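# Stand the orange cup upright inside the black bowl

## Task

Put the orange cup in the black bowl so it stands on its base with the open end facing up.

## Robot and tools

Robot: two arms in a physics simulation. left_arm carries a five-finger left hand and sits on the +y side; right_arm carries a right hand on the -y side. Calibrated base positions in the scene frame: left_arm (-0.019, +0.286, 0) m, right_arm (-0.038, -0.336, 0) m, both nearly unrotated. A camera stand is fixed behind the arms. Loose objects may get a brief push from outside now and then.

Frames: the scene frame has its origin at table-top height, halfway between the nominal bases, +z up, +x out over the table, +y toward left_arm (these names do not match image sides). Table and fixed cameras use the scene frame. Every hand pose, velocity, Hand target and offset of an arm uses that arm's own base frame; rotations turn about the Hand target's position.

Hand point: a point fixed to the palm, 0.05 m in front of it and 0.15 m from the wrist mounting face. Its +z runs along straight fingers, +y out of the palm, +x across the palm away from the thumb on the right hand and toward the thumb on the left. Straight fingers extend 0.06-0.07 m past the point; a wrist bracket on the little-finger side can strike things.

A row is 28 numbers, each in [-1, 1], always for both arms: left dx, dy, dz, rx, ry, rz, then left grasp a, b, c, then 0, 0, 0, then left force_limit, speed; then the same 14 for the right arm. dx..rz are an offset (not a pose) from that arm's Hand target as it stood when the action or move began; 1.0 equals 0.6 m for dx, dy, dz and 180 degrees for rx, ry, rz, which form one rotation vector. All rows of one action or one move list count from that same start, not from the previous row; issuing the same offset again moves further. Six zeros re-command the current Hand target (hold). Long translations over 1.0 are shortened.

Grasp numbers: a closes index and middle and bends the thumb; b curls ring and little; c swings the thumb in front of the palm. All zero is the fully open hand. The three places after a, b, c must be exactly 0 or the row is rejected. To keep a grip or leave a hand alone, resend its last a, b, c (zeros if none sent). With c = 1 the hand can enclose objects roughly 0.035-0.065 m across; a around 0.5-0.75 brings fingertips near the point. force_limit maps -1..+1 to about 0..10 N at the fingertip (15 N for thumb motors). speed rises from almost zero at -1 to full at +0.48 and above; use about -0.94 or less for a soft grip. To squeeze harder, raise force_limit and send a more closed target; to loosen, send a more open one.

Tools:
execute_actions(actions, cameras): actions is a list of actions, each up to 15 rows, one row per 1/30 s step; a shorter action repeats its last row to fill 15 steps. Each action lasts 0.5 s. An empty list returns camera images. cameras: names, ["all"], or [].
move(target, speed, blend, blocking, cameras): target is one 28-number row or a list of up to 15 rows, each an offset from the Hand targets at the move's start. speed is top path speed in m/s (0.002-4.3, default 0.25; turning up to twice that in rad/s), one value or one per target. blend in m rounds corners in a list (0 = stop at each). Whole move capped at 10 s. Paths do not avoid obstacles or the other arm. blocking=false returns after about 0.5 s while motion continues.
wait(seconds 0-10, cameras): let time run holding commands.
stop(cameras): brake a running move.
zoom_image(camera, region [x0, y0, x1, y1] in pixels, at most 504 each way): enlarge part of the latest image of cam_high, cam_left_wrist or cam_right_wrist (all 672x504).
show_instructions(): shows the reference pages.
finished_scene(scene=1): ends the scene permanently; the cup must stay in place without the robot.

Results: end_effector_position (m) and end_effector_quat_wxyz per arm in its base frame; Hand target (what the next offsets count from); joint positions, velocities (may say within noise), torques; hand_measured, hand_stopped_by (moving, target, force, stalled, fault), hand_load_n (fingertip load, positive pushing open; near 0 after a lost grip), hand_force_limit, hand_speed. Action calls also give end_effector_position at some steps. A move adds a "move:" line: done, off_target, moving, held or fault, plus limits=paced (pose clipped) or limits=held (steps withheld). MOTOR HOT warns of heating; OVER-TEMPERATURE FAULT means that arm dropped for 30-60 s.

Behaviour: the hand often rests 1-3 cm (sometimes 5 cm) from the commanded pose, usually below; that is not contact. Resend the gap as an offset if needed. Orientation commands are clipped to within 40 degrees of the current orientation each step. Small moves may not start. A blocked arm keeps pressing until commanded back past its hand point. Time passes while you think.

Avoid: dropping the cup or letting it fall off the table, releasing it while it moves, fast collisions, hard pushes on the table or bowl, any contact between the two arms or hands, overloading fingers, paths close to an arm's own base, and long stretched-out holds that heat motors.

Each tool is called as name(argument=value, ...) on one line, values as JSON.

Reference images:

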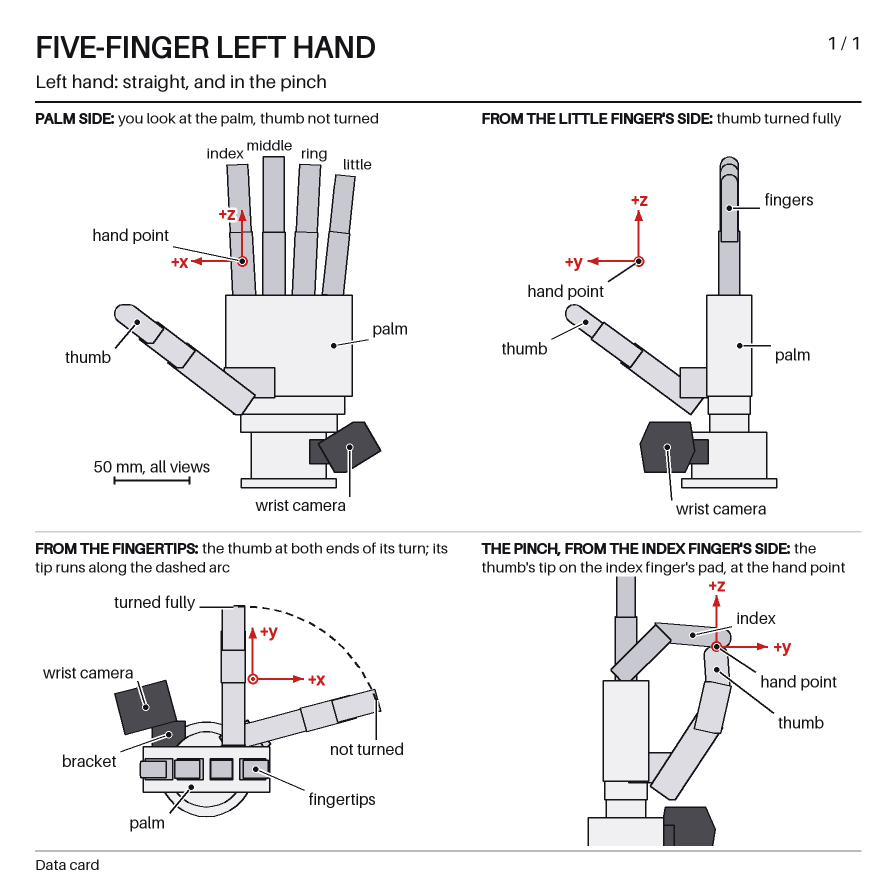

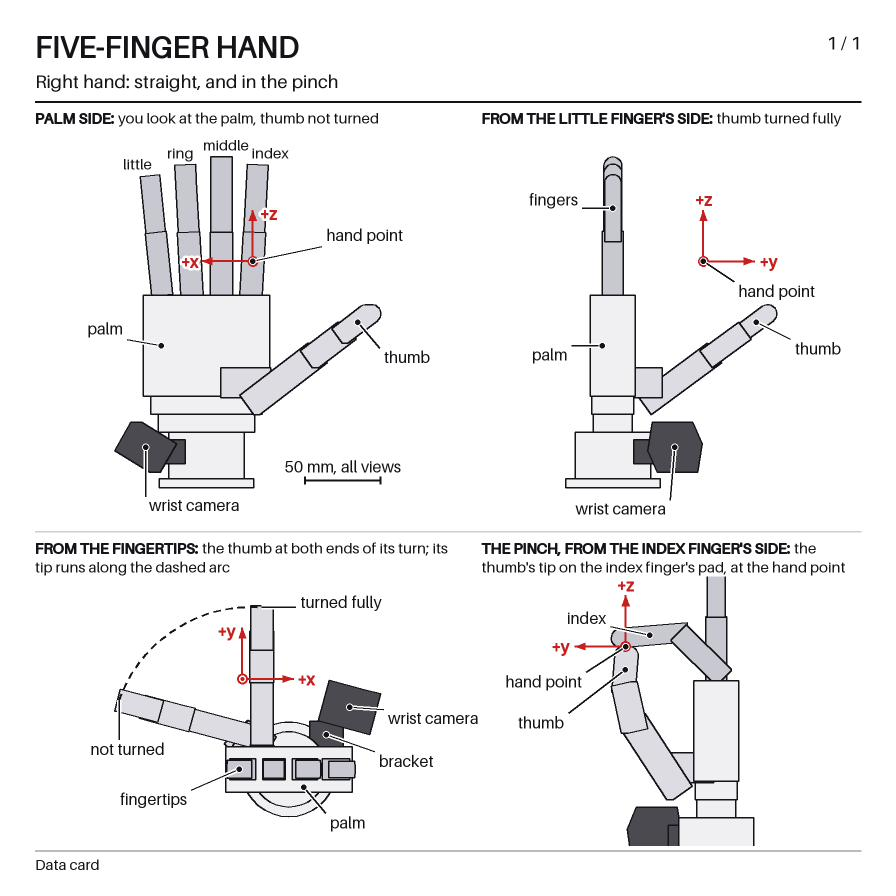

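## Session

execute_actions(actions=[])

Scene clock: 0.00 s.
left_arm: end_effector_position=(+0.4377, +0.2796, +0.2108) hand_measured=(+1.000, +1.000, +1.000, +1.000, +1.000, +1.000) hand_load_n=(+0.0, +0.0, +0.0, +0.0, +0.0, +0.0) hand_stopped_by=(target, target, target, target, target, target) hand_force_limit=0.00 hand_speed=-0.80 end_effector_quat_wxyz=(+0.254, -0.586, +0.754, -0.150) | right_arm: end_effector_position=(+0.2687, +0.3743, +0.1557) hand_measured=(+1.000, +1.000, +1.000, +1.000, +1.000, +1.000) hand_load_n=(+0.0, +0.0, +0.0, +0.0, +0.0, +0.0) hand_stopped_by=(target, target, target, target, target, target) hand_force_limit=0.00 hand_speed=-0.80 end_effector_quat_wxyz=(+0.479, -0.231, +0.828, +0.177)
Joint positions: left_arm=[0.631 1.484 1.377 -0.925 0.277 0.804] | right_arm=[0.968 1.087 0.397 0.166 0.299 1.821]
Joint velocities: within noise
Joint torques (N m): no reading
Heat: left arm: hottest waist 29 °C; right arm: hottest elbow 30 °C.
Hand target: left_arm +0.4452, +0.2851, +0.2256; +0.270, -0.582, +0.752, -0.151 | right_arm +0.2723, +0.3796, +0.1651; +0.485, -0.229, +0.824, +0.182

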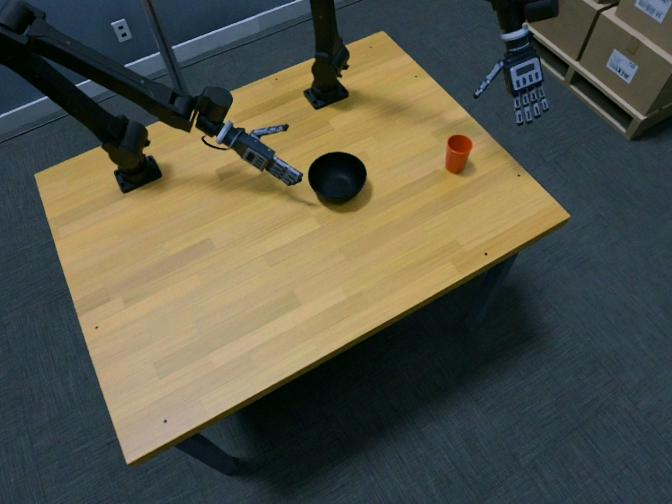

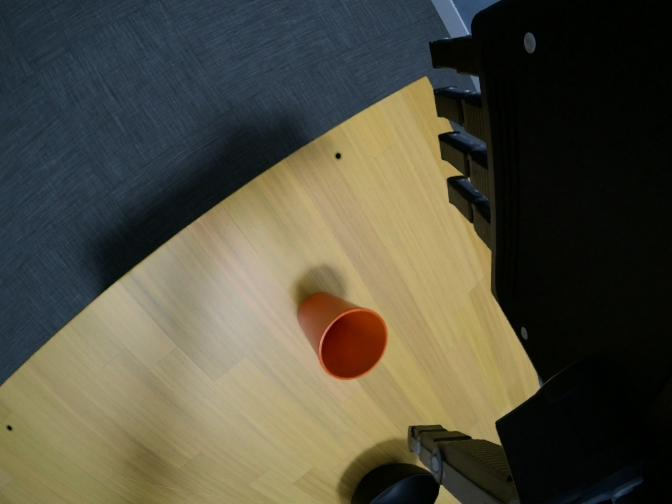

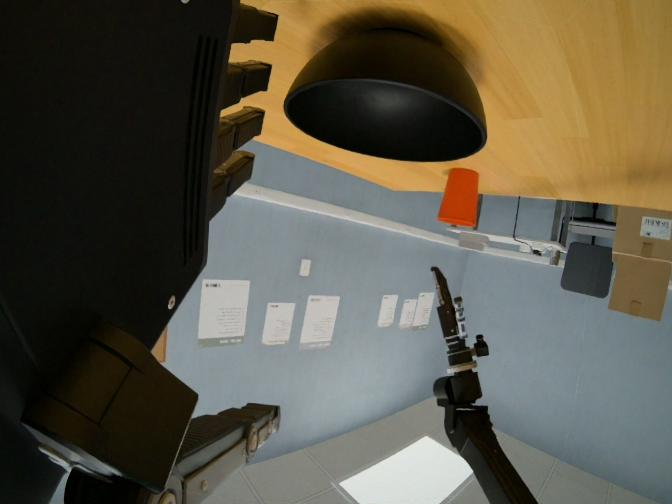

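zoom_image(camera="cam_high", region=[280, 110, 504, 230])

zoom_image(camera="cam_left_wrist", region=[250, 230, 502, 504])

zoom_image(camera="cam_high", region=[60, 60, 360, 240])

Scaled by 2.250 from the camera's 672x504 image, which has a finer 960x720 frame.

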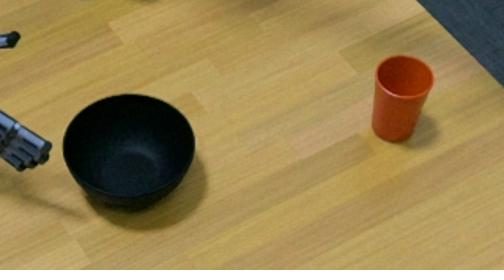

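Scaled by 1.839 from the camera's 672x504 image, which has a finer 960x720 frame.

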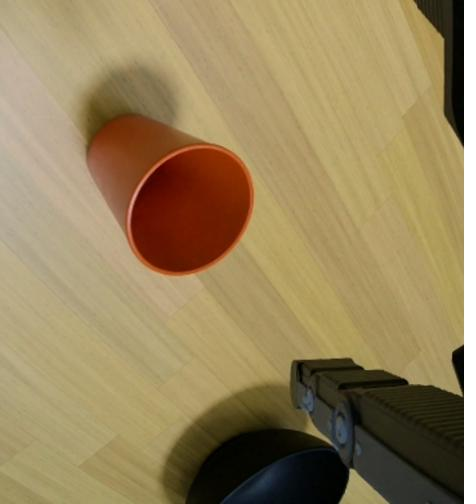

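Scaled by 1.680 from the camera's 672x504 image, which has a finer 960x720 frame.

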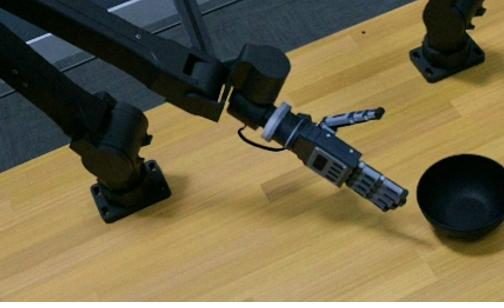

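move(target=[-0.020, -0.213, -0.05, -0.0691, -0.0685, 0.1606, 0, 0, 1, 0, 0, 0, -0.2, 0.0, 0, -0.367, 0.083, 0, 0, 0, 0, 0, 0, 0, 0, 0, 0.0, -0.8], speed=0.25, cameras=["all"])

Scene clock: 187.97 s.
left_arm: end_effector_position=(+0.4295, +0.1625, +0.1902) hand_measured=(+1.000, +1.000, +1.000, +1.000, +0.650, -1.000) hand_load_n=(+0.0, +0.0, +0.0, +0.0, -0.5, +0.5) hand_stopped_by=(target, target, target, target, target, target) hand_force_limit=-0.20 hand_speed=0.00 end_effector_quat_wxyz=(-0.305, +0.761, -0.532, +0.211) | right_arm: end_effector_position=(+0.2645, +0.1624, +0.1924) hand_measured=(+1.000, +1.000, +1.000, +1.000, +1.000, +1.000) hand_load_n=(+0.0, +0.5, +0.0, +0.0, +0.0, +0.0) hand_stopped_by=(target, target, target, target, target, target) hand_force_limit=0.00 hand_speed=-0.80 end_effector_quat_wxyz=(+0.470, -0.227, +0.832, +0.189)
Joint positions: left_arm=[0.447 1.196 0.981 -0.597 0.063 0.071] | right_arm=[0.03 0.45 0.291 -0.441 -0.531 1.353]
Joint torques (N m): left_arm=[-1.49 -7.36 10.62 2.13 -0.14 -0.04] | right_arm=[-0.38 1.96 14.58 1.28 -0.44 -0.15]
Heat: left arm: hottest elbow 42 °C; right arm: hottest elbow 40 °C.
Hand target: left_arm +0.4331, +0.1572, +0.1955; -0.313, +0.756, -0.530, +0.219 | right_arm +0.2724, +0.1594, +0.2149; +0.485, -0.228, +0.824, +0.182
Off the commanded pose: left_arm 0.008 m, 1 deg | right_arm 0.024 m, 2 deg.
move: off_target (right_arm)

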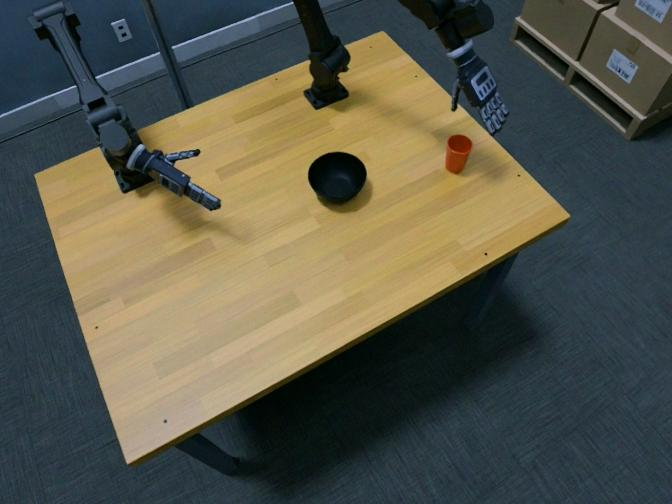

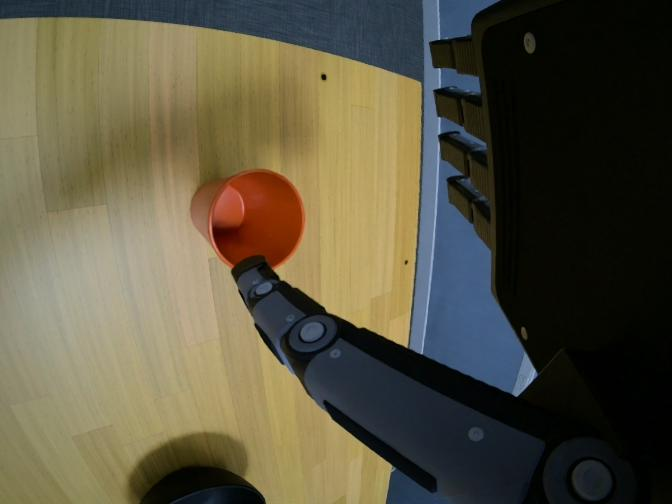

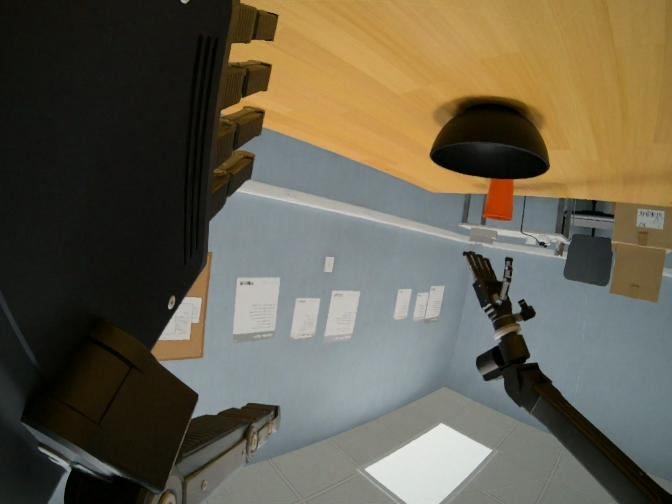

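move(target=[-0.006, -0.0175, -0.1175, 0, 0, 0, 0, 0, 1, 0, 0, 0, -0.2, 0.0, 0, 0, 0, 0, 0, 0, 0, 0, 0, 0, 0, 0, 0.0, -0.8], speed=0.2, cameras=["cam_high", "cam_left_wrist"])

Scene clock: 206.70 s.
left_arm: end_effector_position=(+0.4247, +0.1515, +0.1271) hand_measured=(+1.000, +1.000, +1.000, +1.000, +0.650, -1.000) hand_load_n=(+0.0, -0.5, +0.0, +0.0, +0.0, +0.0) hand_stopped_by=(target, target, target, target, target, target) hand_force_limit=-0.20 hand_speed=0.00 end_effector_quat_wxyz=(-0.313, +0.758, -0.530, +0.215) | right_arm: end_effector_position=(+0.2644, +0.1623, +0.1924) hand_measured=(+1.000, +1.000, +1.000, +1.000, +1.000, +1.000) hand_load_n=(+0.0, +0.0, +0.5, +0.0, +0.0, +0.0) hand_stopped_by=(target, target, target, target, target, target) hand_force_limit=0.00 hand_speed=-0.80 end_effector_quat_wxyz=(+0.470, -0.227, +0.832, +0.189)
Joint positions: left_arm=[0.425 1.217 0.818 -0.394 0.047 0.055] | right_arm=[0.03 0.45 0.291 -0.441 -0.531 1.352]
Joint torques (N m): left_arm=[-1.44 -5.83 10.3 2.25 -0.15 -0.03] | right_arm=[-0.38 1.9 14.61 1.24 -0.43 -0.15]
Heat: left arm: hottest elbow 41 °C; right arm: hottest elbow 43 °C.
Hand target: left_arm +0.4296, +0.1468, +0.1251; -0.314, +0.756, -0.530, +0.219 | right_arm +0.2724, +0.1593, +0.2149; +0.485, -0.228, +0.824, +0.182
Off the commanded pose: left_arm 0.007 m, 1 deg | right_arm 0.024 m, 2 deg.
move: off_target (right_arm)
Images, in order (width x height): cam_high 672x504, cam_left_wrist 672x504.

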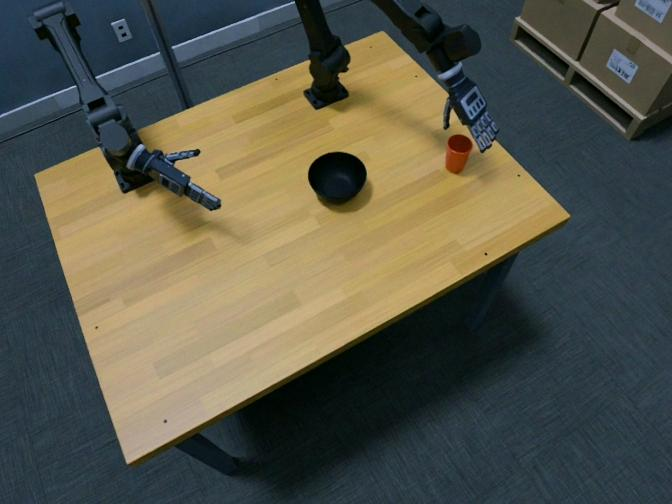

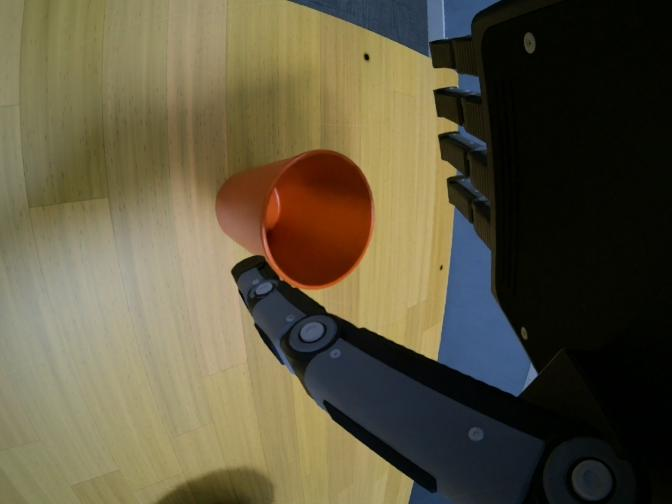

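zoom_image(camera="cam_left_wrist", region=[180, 80, 520, 335])

zoom_image(camera="cam_high", region=[410, 60, 530, 190])

Scaled by 1.482 from the camera's 672x504 image, which has a finer 960x720 frame.

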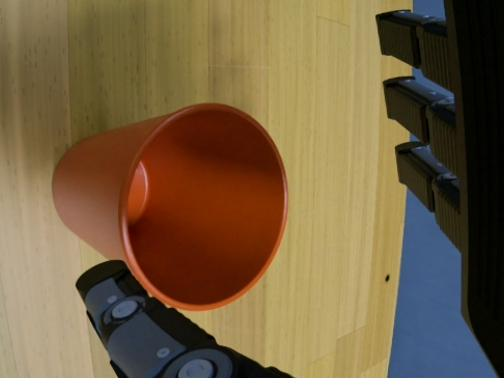

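Scaled by 3.877 from the camera's 672x504 image, which has a finer 960x720 frame.

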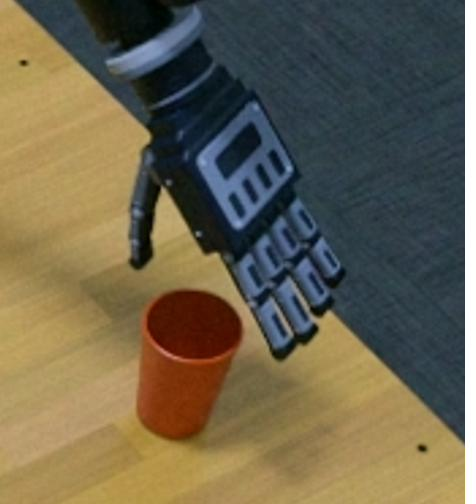

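move(target=[-0.0017, -0.0167, -0.0467, 0, 0, 0, 0, 0, 1, 0, 0, 0, -0.2, 0.0, 0, 0, 0, 0, 0, 0, 0, 0, 0, 0, 0, 0, 0.0, -0.8], speed=0.15, cameras=["cam_high", "cam_left_wrist"])

zoom_image(camera="cam_high", region=[410, 60, 530, 190])

Scene clock: 238.97 s.
left_arm: end_effector_position=(+0.4243, +0.1417, +0.0998) hand_measured=(+1.000, +1.000, +1.000, +1.000, +0.650, -1.000) hand_load_n=(+0.0, +0.0, +0.0, +0.0, +0.0, +0.0) hand_stopped_by=(target, target, target, target, target, target) hand_force_limit=-0.20 hand_speed=0.00 end_effector_quat_wxyz=(-0.313, +0.758, -0.530, +0.215) | right_arm: end_effector_position=(+0.2644, +0.1623, +0.1924) hand_measured=(+1.000, +1.000, +1.000, +1.000, +1.000, +1.000) hand_load_n=(+0.0, +0.0, +0.0, +0.0, +0.0, +0.0) hand_stopped_by=(target, target, target, target, target, target) hand_force_limit=0.00 hand_speed=-0.80 end_effector_quat_wxyz=(+0.470, -0.227, +0.832, +0.189)
Joint positions: left_arm=[0.4 1.241 0.757 -0.307 0.029 0.038] | right_arm=[0.03 0.45 0.291 -0.441 -0.531 1.352]
Joint torques (N m): left_arm=[-1.49 -5.66 9.92 2.18 -0.16 -0.02] | right_arm=[-0.44 2.02 14.6 1.26 -0.44 -0.15]
Heat: left arm: hottest elbow 39 °C; right arm: hottest elbow 46 °C.
Hand target: left_arm +0.4286, +0.1369, +0.0971; -0.314, +0.756, -0.530, +0.219 | right_arm +0.2724, +0.1593, +0.2149; +0.485, -0.228, +0.824, +0.182
Off the commanded pose: left_arm 0.007 m, 1 deg | right_arm 0.024 m, 2 deg.
move: off_target (right_arm)
Images, in order (width x height): cam_high 672x504, cam_left_wrist 672x504.

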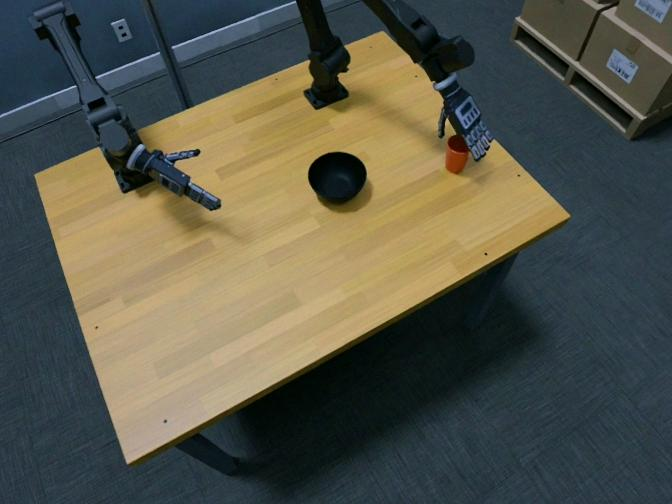

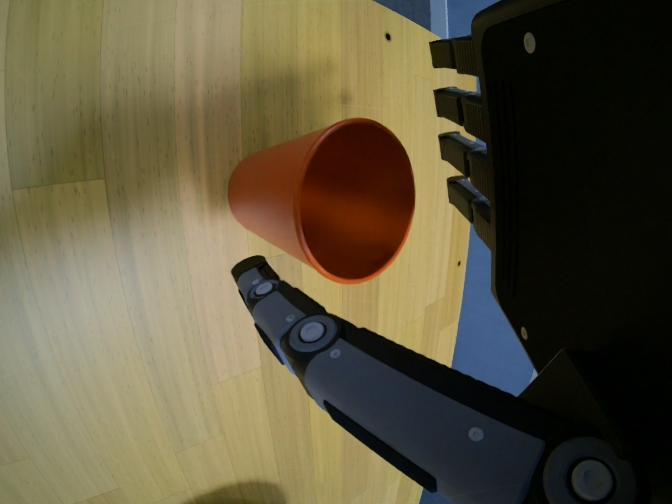

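Scaled by 3.877 from the camera's 672x504 image, which has a finer 960x720 frame.

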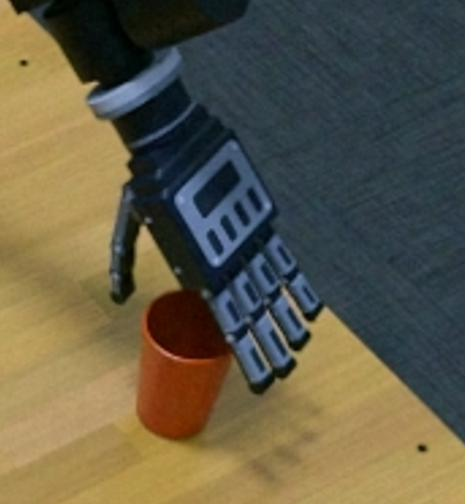

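move(target=[-0.0067, 0.0083, -0.0383, 0, 0, 0, 0, 0, 1, 0, 0, 0, -0.2, 0.0, 0, 0, 0, 0, 0, 0, 0, 0, 0, 0, 0, 0, 0.0, -0.8], speed=0.1, cameras=["cam_high", "cam_left_wrist"])

zoom_image(camera="cam_high", region=[410, 60, 530, 190])

Scene clock: 252.97 s.
left_arm: end_effector_position=(+0.4233, +0.1397, +0.0771) hand_measured=(+1.000, +1.000, +1.000, +1.000, +0.650, -1.000) hand_load_n=(+0.0, +0.0, +0.0, +0.0, +0.0, +0.0) hand_stopped_by=(target, target, target, target, target, target) hand_force_limit=-0.20 hand_speed=0.00 end_effector_quat_wxyz=(-0.312, +0.757, -0.531, +0.218) | right_arm: end_effector_position=(+0.2644, +0.1623, +0.1924) hand_measured=(+1.000, +1.000, +1.000, +1.000, +1.000, +1.000) hand_load_n=(+0.0, +0.0, +0.0, +0.0, -0.5, +0.0) hand_stopped_by=(target, target, target, target, target, target) hand_force_limit=0.00 hand_speed=-0.80 end_effector_quat_wxyz=(+0.470, -0.227, +0.832, +0.189)
Joint positions: left_arm=[0.4 1.274 0.716 -0.233 0.037 0.038] | right_arm=[0.03 0.45 0.291 -0.441 -0.531 1.352]
Joint torques (N m): left_arm=[0.03 -5.77 9.52 2.11 0.02 0.09] | right_arm=[-0.32 1.96 14.58 1.26 -0.43 -0.14]
Heat: left arm: hottest elbow 39 °C; right arm: hottest elbow 47 °C.
Hand target: left_arm +0.4244, +0.1419, +0.0740; -0.314, +0.756, -0.530, +0.219 | right_arm +0.2724, +0.1593, +0.2149; +0.485, -0.228, +0.824, +0.182
Off the commanded pose: left_arm 0.004 m, 0 deg | right_arm 0.024 m, 2 deg.
move: off_target (right_arm)
Images, in order (width x height): cam_high 672x504, cam_left_wrist 672x504.

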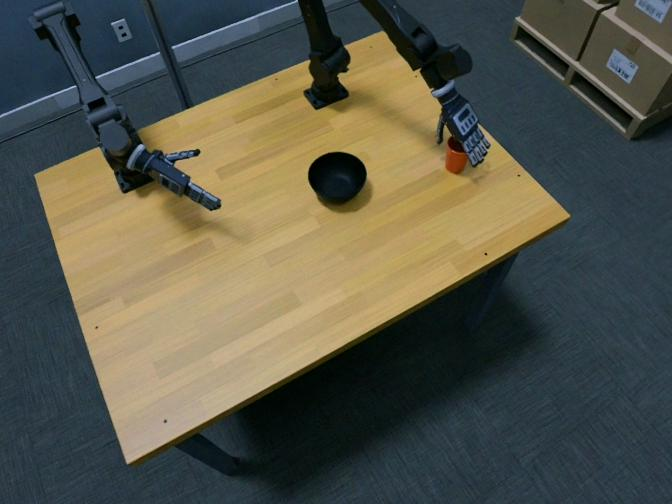

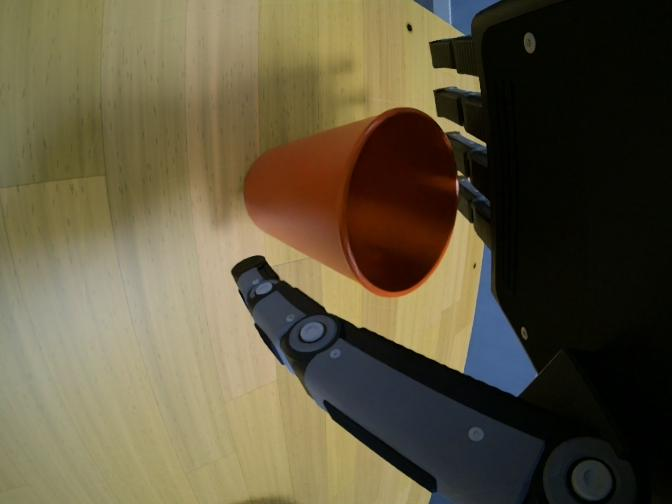

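Scaled by 3.877 from the camera's 672x504 image, which has a finer 960x720 frame.

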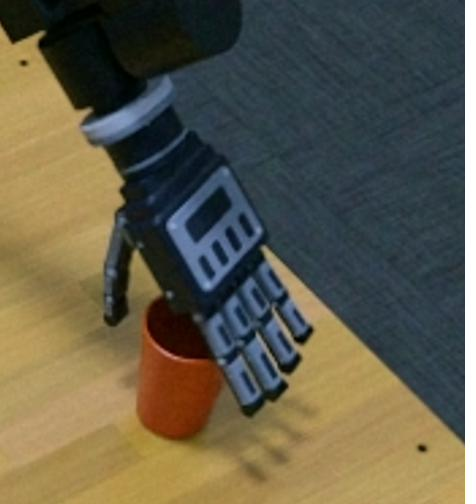

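move(target=[-0.0033, 0.015, 0, 0, 0, 0, 0, 0, 1, 0, 0, 0, -0.2, 0.0, 0, 0, 0, 0, 0, 0, 0, 0, 0, 0, 0, 0, 0.0, -0.8], speed=0.1, cameras=["cam_left_wrist"])

Scene clock: 259.23 s.
left_arm: end_effector_position=(+0.4215, +0.1436, +0.0764) hand_measured=(+1.000, +1.000, +1.000, +1.000, +0.650, -1.000) hand_load_n=(+0.0, +0.0, +0.0, +0.0, +0.0, +0.0) hand_stopped_by=(target, target, target, target, target, target) hand_force_limit=-0.20 hand_speed=0.00 end_effector_quat_wxyz=(-0.309, +0.757, -0.532, +0.221) | right_arm: end_effector_position=(+0.2644, +0.1623, +0.1924) hand_measured=(+1.000, +1.000, +1.000, +1.000, +1.000, +1.000) hand_load_n=(+0.0, +0.0, +0.0, +0.0, +0.0, +0.0) hand_stopped_by=(target, target, target, target, target, target) hand_force_limit=0.00 hand_speed=-0.80 end_effector_quat_wxyz=(+0.470, -0.227, +0.832, +0.189)
Joint positions: left_arm=[0.416 1.277 0.716 -0.233 0.055 0.047] | right_arm=[0.03 0.45 0.291 -0.441 -0.531 1.352]
Joint torques (N m): left_arm=[0.79 -5.6 9.94 2.15 0.03 0.16] | right_arm=[-0.32 1.9 14.6 1.26 -0.43 -0.14]
Heat: left arm: hottest elbow 39 °C; right arm: hottest elbow 47 °C.
Hand target: left_arm +0.4225, +0.1507, +0.0740; -0.314, +0.756, -0.530, +0.219 | right_arm +0.2724, +0.1593, +0.2149; +0.485, -0.228, +0.824, +0.182
Off the commanded pose: left_arm 0.008 m, 1 deg | right_arm 0.024 m, 2 deg.
move: off_target (right_arm)
Images, in order (width x height): cam_left_wrist 672x504.

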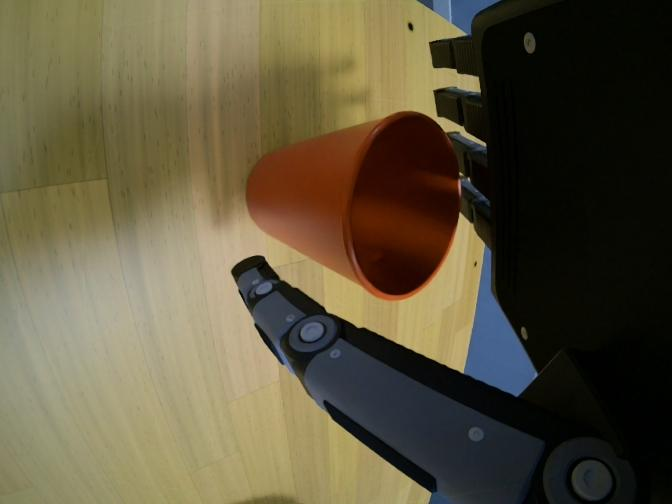

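execute_actions(actions=[[[0,0,0,0,0,0, 0.45,0,1,0,0,0, -0.4,-0.88, 0,0,0,0,0,0, 0,0,0,0,0,0, 0.0,-0.8]]], cameras=["cam_high", "cam_left_wrist"])

Scene clock: 267.03 s.
left_arm: end_effector_position=(+0.4220, +0.1437, +0.0767) hand_measured=(+1.000, +0.932, +0.590, +0.490, +0.462, -1.000) hand_load_n=(+0.0, +0.0, +1.0, +3.5, +11.5, +0.5) hand_stopped_by=(target, target, force, force, force, target) hand_force_limit=-0.40 hand_speed=-0.88 end_effector_quat_wxyz=(-0.310, +0.756, -0.532, +0.221) | right_arm: end_effector_position=(+0.2644, +0.1623, +0.1924) hand_measured=(+1.000, +1.000, +1.000, +1.000, +1.000, +1.000) hand_load_n=(+0.0, +0.0, +0.0, +0.0, +0.0, +0.0) hand_stopped_by=(target, target, target, target, target, target) hand_force_limit=0.00 hand_speed=-0.80 end_effector_quat_wxyz=(+0.470, -0.227, +0.832, +0.189)
Joint positions: left_arm=[0.416 1.277 0.716 -0.23 0.055 0.048] | right_arm=[0.03 0.45 0.291 -0.441 -0.531 1.352]
Joint torques (N m): left_arm=[0.79 -5.6 9.92 2.07 0.02 0.16] | right_arm=[-0.38 2.02 14.58 1.26 -0.44 -0.14]
Heat: left arm: hottest elbow 38 °C; right arm: hottest elbow 48 °C.
Hand target: left_arm +0.4225, +0.1507, +0.0740; -0.314, +0.756, -0.530, +0.219 | right_arm +0.2724, +0.1593, +0.2149; +0.485, -0.228, +0.824, +0.182
Off the commanded pose: left_arm 0.008 m, 0 deg | right_arm 0.024 m, 2 deg.
Step readings (end_effector_position of left_arm | right_arm):
0: (+0.4215, +0.1436, +0.0764) | (+0.2644, +0.1623, +0.1924)
1: (+0.4215, +0.1436, +0.0764) | (+0.2644, +0.1623, +0.1924)
2: (+0.4215, +0.1436, +0.0764) | (+0.2644, +0.1623, +0.1924)
4: (+0.4214, +0.1436, +0.0764) | (+0.2644, +0.1623, +0.1924)
8: (+0.4214, +0.1436, +0.0764) | (+0.2644, +0.1623, +0.1924)
15: (+0.4217, +0.1437, +0.0765) | (+0.2644, +0.1623, +0.1924)
Images, in order (width x height): cam_high 672x504, cam_left_wrist 672x504.

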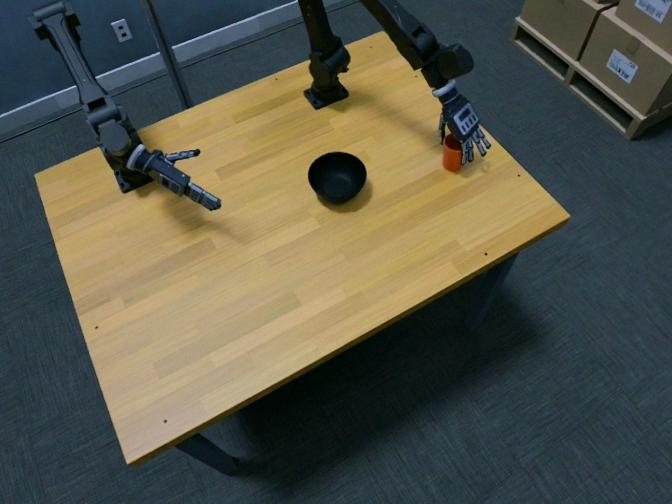

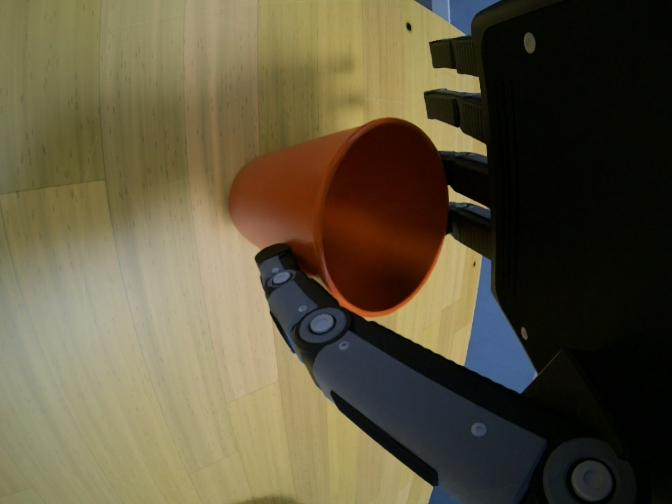

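zoom_image(camera="cam_high", region=[410, 70, 530, 190])

zoom_image(camera="cam_left_wrist", region=[200, 80, 520, 340])

Scaled by 4.200 from the camera's 672x504 image, which has a finer 960x720 frame.

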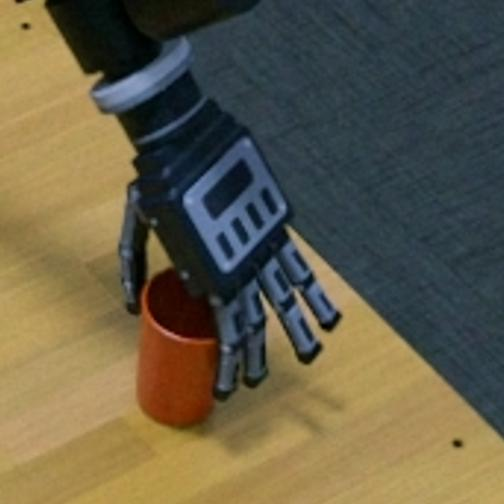

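Scaled by 1.575 from the camera's 672x504 image, which has a finer 960x720 frame.

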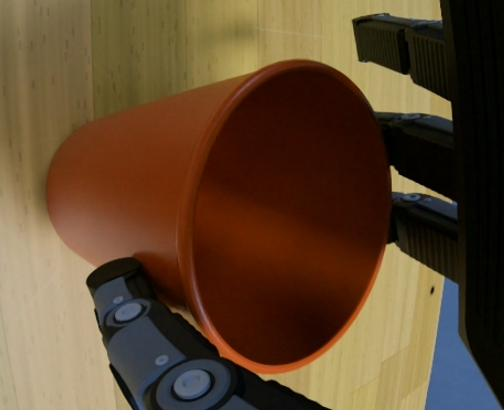

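move(target=[0, 0, 0.058, 0, 0, 0, 0.45, 0, 1, 0, 0, 0, -0.4, -0.88, 0, 0, 0, 0, 0, 0, 0, 0, 0, 0, 0, 0, 0.0, -0.8], speed=0.08, cameras=["cam_high", "cam_left_wrist"])

zoom_image(camera="cam_high", region=[410, 70, 530, 190])

Scene clock: 278.13 s.
left_arm: end_effector_position=(+0.4039, +0.1358, +0.0784) hand_measured=(+1.000, +0.932, +0.590, +0.490, +0.462, -1.000) hand_load_n=(+0.0, +0.0, +1.0, +3.5, +11.5, +0.5) hand_stopped_by=(target, target, force, force, force, target) hand_force_limit=-0.40 hand_speed=-0.88 end_effector_quat_wxyz=(-0.287, +0.765, -0.537, +0.208) | right_arm: end_effector_position=(+0.2644, +0.1623, +0.1924) hand_measured=(+1.000, +1.000, +1.000, +1.000, +1.000, +1.000) hand_load_n=(+0.0, +0.0, +0.0, +0.0, -0.5, +0.0) hand_stopped_by=(target, target, target, target, target, target) hand_force_limit=0.00 hand_speed=-0.80 end_effector_quat_wxyz=(+0.470, -0.227, +0.832, +0.189)
Joint positions: left_arm=[0.416 1.242 0.716 -0.322 0.055 0.048] | right_arm=[0.03 0.45 0.291 -0.441 -0.531 1.352]
Joint torques (N m): left_arm=[0.79 -6.89 15.04 1.32 -0.01 0.16] | right_arm=[-0.32 2.02 14.6 1.25 -0.44 -0.14]
Heat: left arm: hottest elbow 38 °C; right arm: hottest elbow 48 °C.
Hand target: left_arm +0.4225, +0.1507, +0.1089; -0.314, +0.756, -0.530, +0.219 | right_arm +0.2724, +0.1593, +0.2149; +0.485, -0.228, +0.824, +0.182
Off the commanded pose: left_arm 0.039 m, 4 deg | right_arm 0.024 m, 2 deg.
move: off_target (left_arm, right_arm)
Images, in order (width x height): cam_high 672x504, cam_left_wrist 672x504.

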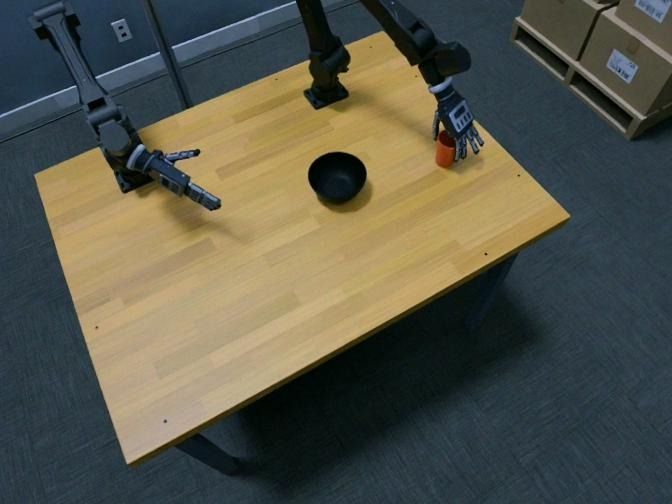

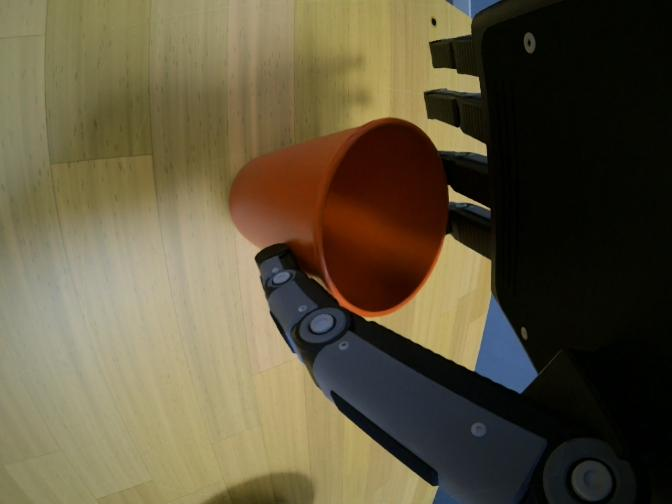

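Scaled by 4.200 from the camera's 672x504 image, which has a finer 960x720 frame.

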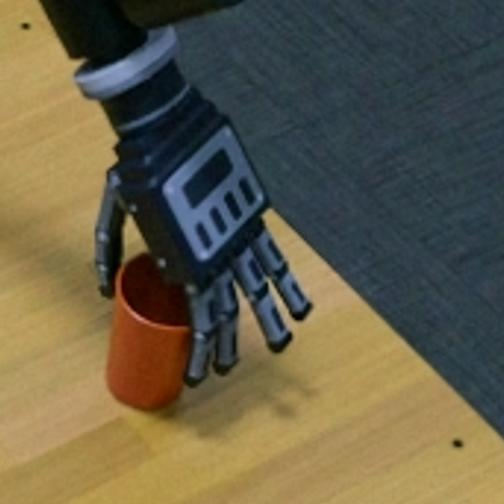

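move(target=[0.01, 0, 0.05, 0, 0, 0, 0.45, 0, 1, 0, 0, 0, -0.4, -0.88, 0, 0, 0, 0, 0, 0, 0, 0, 0, 0, 0, 0, 0.0, -0.8], speed=0.08, cameras=["cam_high", "cam_left_wrist"])

zoom_image(camera="cam_high", region=[410, 60, 530, 190])

Scene clock: 282.03 s.
left_arm: end_effector_position=(+0.4086, +0.1382, +0.1069) hand_measured=(+1.000, +0.932, +0.590, +0.490, +0.462, -1.000) hand_load_n=(+0.0, +0.0, +1.0, +3.5, +11.5, +0.0) hand_stopped_by=(target, target, force, force, force, target) hand_force_limit=-0.40 hand_speed=-0.88 end_effector_quat_wxyz=(-0.287, +0.766, -0.537, +0.207) | right_arm: end_effector_position=(+0.2644, +0.1623, +0.1924) hand_measured=(+1.000, +1.000, +1.000, +1.000, +1.000, +1.000) hand_load_n=(+0.0, +0.0, +0.0, +0.0, +0.0, +0.0) hand_stopped_by=(target, target, target, target, target, target) hand_force_limit=0.00 hand_speed=-0.80 end_effector_quat_wxyz=(+0.470, -0.227, +0.832, +0.189)
Joint positions: left_arm=[0.416 1.215 0.778 -0.412 0.053 0.048] | right_arm=[0.03 0.45 0.291 -0.441 -0.531 1.352]
Joint torques (N m): left_arm=[0.21 -6.65 15.94 1.37 -0.14 0.11] | right_arm=[-0.38 1.96 14.61 1.26 -0.44 -0.14]
Heat: left arm: hottest elbow 38 °C; right arm: hottest elbow 48 °C.
Hand target: left_arm +0.4285, +0.1508, +0.1388; -0.313, +0.757, -0.530, +0.219 | right_arm +0.2724, +0.1593, +0.2149; +0.485, -0.228, +0.824, +0.182
Off the commanded pose: left_arm 0.040 m, 4 deg | right_arm 0.024 m, 2 deg.
move: off_target (left_arm, right_arm)
Images, in order (width x height): cam_high 672x504, cam_left_wrist 672x504.

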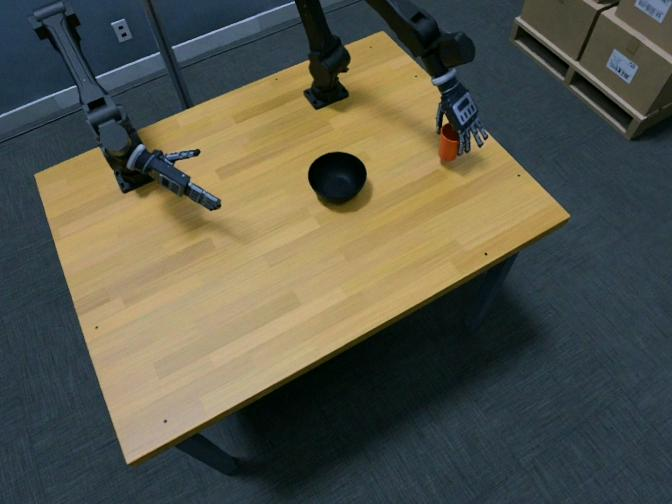

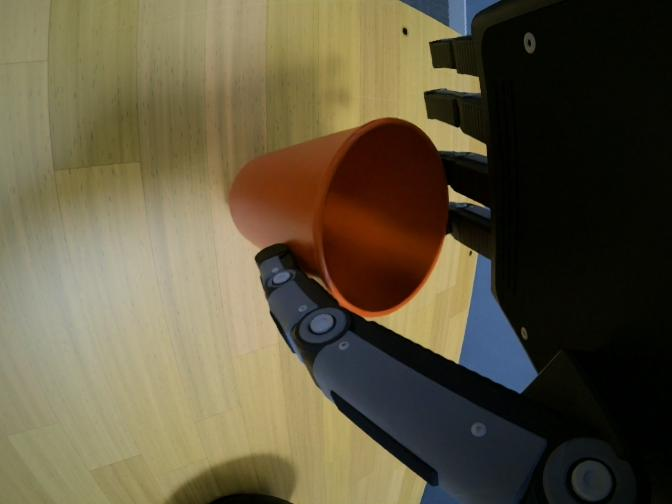

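Scaled by 3.877 from the camera's 672x504 image, which has a finer 960x720 frame.

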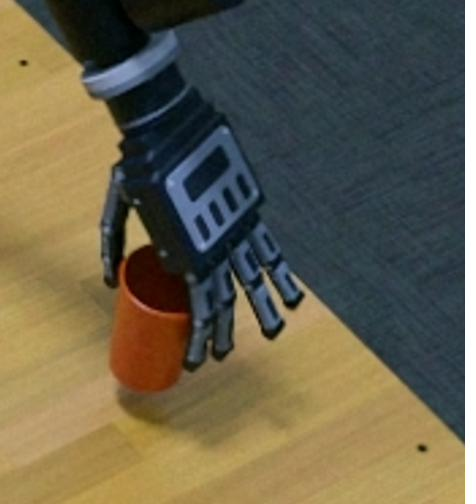

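move(target=[[0, 0, 0.125, 0, 0, 0, 0.45, 0, 1, 0, 0, 0, -0.4, -0.88, 0, 0, 0, 0, 0, 0, 0, 0, 0, 0, 0, 0, 0.0, -0.8], [-0.156, -0.526, 0.135, 0, 0, -0.261, 0.45, 0, 1, 0, 0, 0, -0.4, -0.88, 0, 0, 0, 0, 0, 0, 0, 0, 0, 0, 0, 0, 0.0, -0.8]], speed=0.18, blend=[0.03, 0], cameras=["cam_high", "cam_left_wrist"])

zoom_image(camera="cam_high", region=[270, 60, 420, 220])

Scene clock: 296.53 s.
left_arm: end_effector_position=(+0.3349, -0.1598, +0.2172) hand_measured=(+1.000, +0.932, +0.590, +0.490, +0.462, -1.000) hand_load_n=(+0.0, +0.0, +1.0, +3.0, +11.5, +0.0) hand_stopped_by=(target, target, force, force, force, target) hand_force_limit=-0.40 hand_speed=-0.88 end_effector_quat_wxyz=(+0.202, -0.483, +0.788, -0.324) | right_arm: end_effector_position=(+0.2644, +0.1623, +0.1924) hand_measured=(+1.000, +1.000, +1.000, +1.000, +1.000, +1.000) hand_load_n=(+0.0, +0.0, +0.0, +0.0, +0.0, +0.0) hand_stopped_by=(target, target, target, target, target, target) hand_force_limit=0.00 hand_speed=-0.80 end_effector_quat_wxyz=(+0.470, -0.227, +0.832, +0.189)
Joint positions: left_arm=[-0.329 0.919 0.86 -0.733 0.094 0.104] | right_arm=[0.03 0.45 0.291 -0.441 -0.531 1.352]
Joint torques (N m): left_arm=[-1.38 -2.84 12.07 1.52 -0.11 -0.04] | right_arm=[-0.26 1.96 14.61 1.25 -0.43 -0.14]
Heat: left arm: hottest elbow 39 °C; right arm: hottest elbow 49 °C.
Hand target: left_arm +0.3348, -0.1648, +0.2197; +0.200, -0.482, +0.788, -0.326 | right_arm +0.2724, +0.1593, +0.2149; +0.485, -0.228, +0.824, +0.182
Off the commanded pose: left_arm 0.006 m, 0 deg | right_arm 0.024 m, 2 deg.
move: off_target (right_arm)
Images, in order (width x height): cam_high 672x504, cam_left_wrist 672x504.

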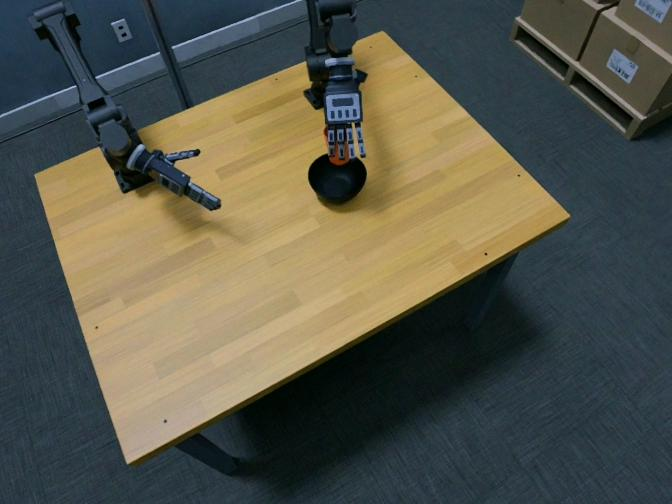

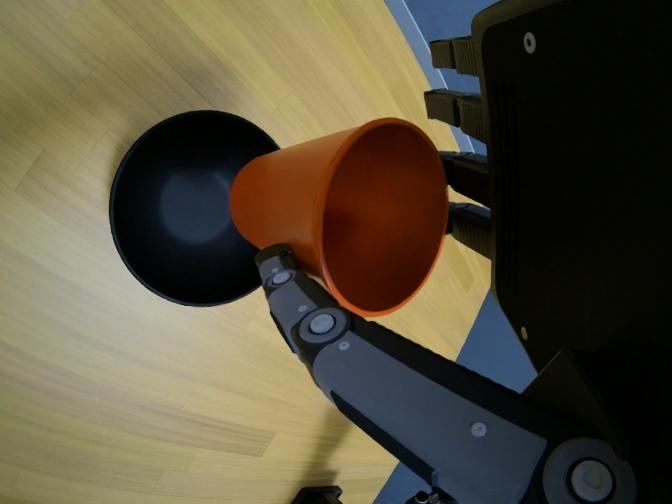

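Scaled by 3.150 from the camera's 672x504 image, which has a finer 960x720 frame.

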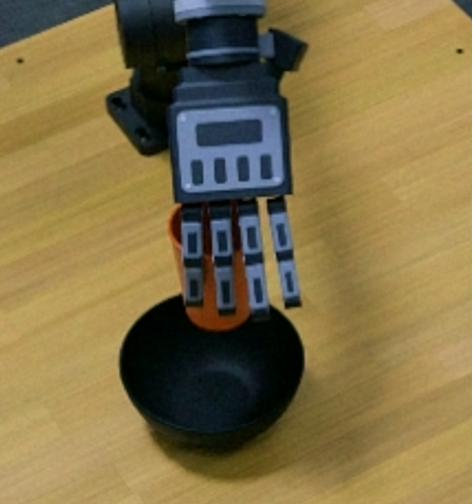

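move(target=[-0.017, 0.0063, -0.116, 0, 0, 0, 0.45, 0, 1, 0, 0, 0, -0.4, -0.88, 0, 0, 0, 0, 0, 0, 0, 0, 0, 0, 0, 0, 0.0, -0.8], speed=0.12, cameras=["cam_high", "cam_left_wrist"])

zoom_image(camera="cam_high", region=[280, 90, 400, 220])

zoom_image(camera="cam_left_wrist", region=[80, 80, 480, 360])

Scene clock: 318.17 s.
left_arm: end_effector_position=(+0.3231, -0.1558, +0.1495) hand_measured=(+1.000, +0.932, +0.590, +0.490, +0.462, -1.000) hand_load_n=(+0.0, +0.0, +1.0, +3.5, +11.5, +0.0) hand_stopped_by=(target, target, force, force, force, target) hand_force_limit=-0.40 hand_speed=-0.88 end_effector_quat_wxyz=(+0.199, -0.484, +0.790, -0.319) | right_arm: end_effector_position=(+0.2644, +0.1623, +0.1924) hand_measured=(+1.000, +1.000, +1.000, +1.000, +1.000, +1.000) hand_load_n=(+0.0, +0.0, +0.0, +0.0, +0.0, +0.0) hand_stopped_by=(target, target, target, target, target, target) hand_force_limit=0.00 hand_speed=-0.80 end_effector_quat_wxyz=(+0.470, -0.227, +0.832, +0.189)
Joint positions: left_arm=[-0.329 0.919 0.685 -0.57 0.094 0.104] | right_arm=[0.03 0.45 0.291 -0.441 -0.531 1.352]
Joint torques (N m): left_arm=[-1.38 -2.73 10.86 2.32 -0.1 -0.03] | right_arm=[-0.38 1.96 14.6 1.24 -0.43 -0.14]
Heat: left arm: hottest elbow 41 °C; right arm: hottest elbow 50 °C.
Hand target: left_arm +0.3247, -0.1611, +0.1501; +0.200, -0.482, +0.788, -0.326 | right_arm +0.2724, +0.1593, +0.2149; +0.485, -0.228, +0.824, +0.182
Off the commanded pose: left_arm 0.006 m, 1 deg | right_arm 0.024 m, 2 deg.
move: off_target (right_arm)
Images, in order (width x height): cam_high 672x504, cam_left_wrist 672x504.

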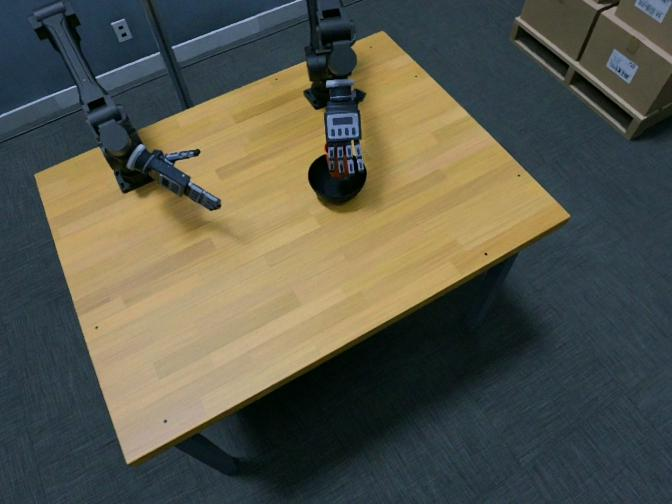

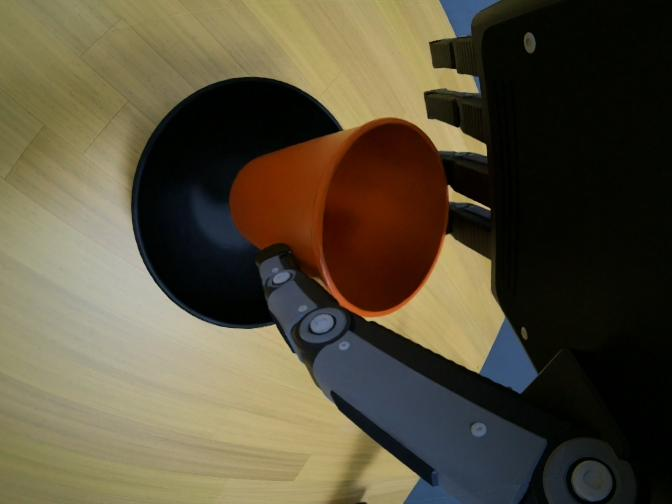

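Scaled by 3.877 from the camera's 672x504 image, which has a finer 960x720 frame.

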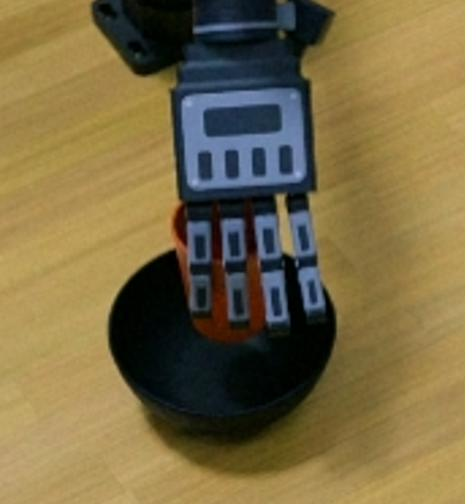

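Scaled by 1.260 from the camera's 672x504 image, which has a finer 960x720 frame.

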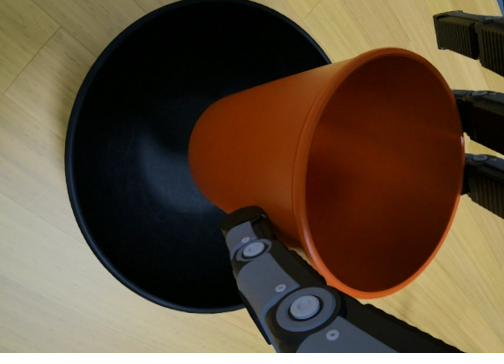

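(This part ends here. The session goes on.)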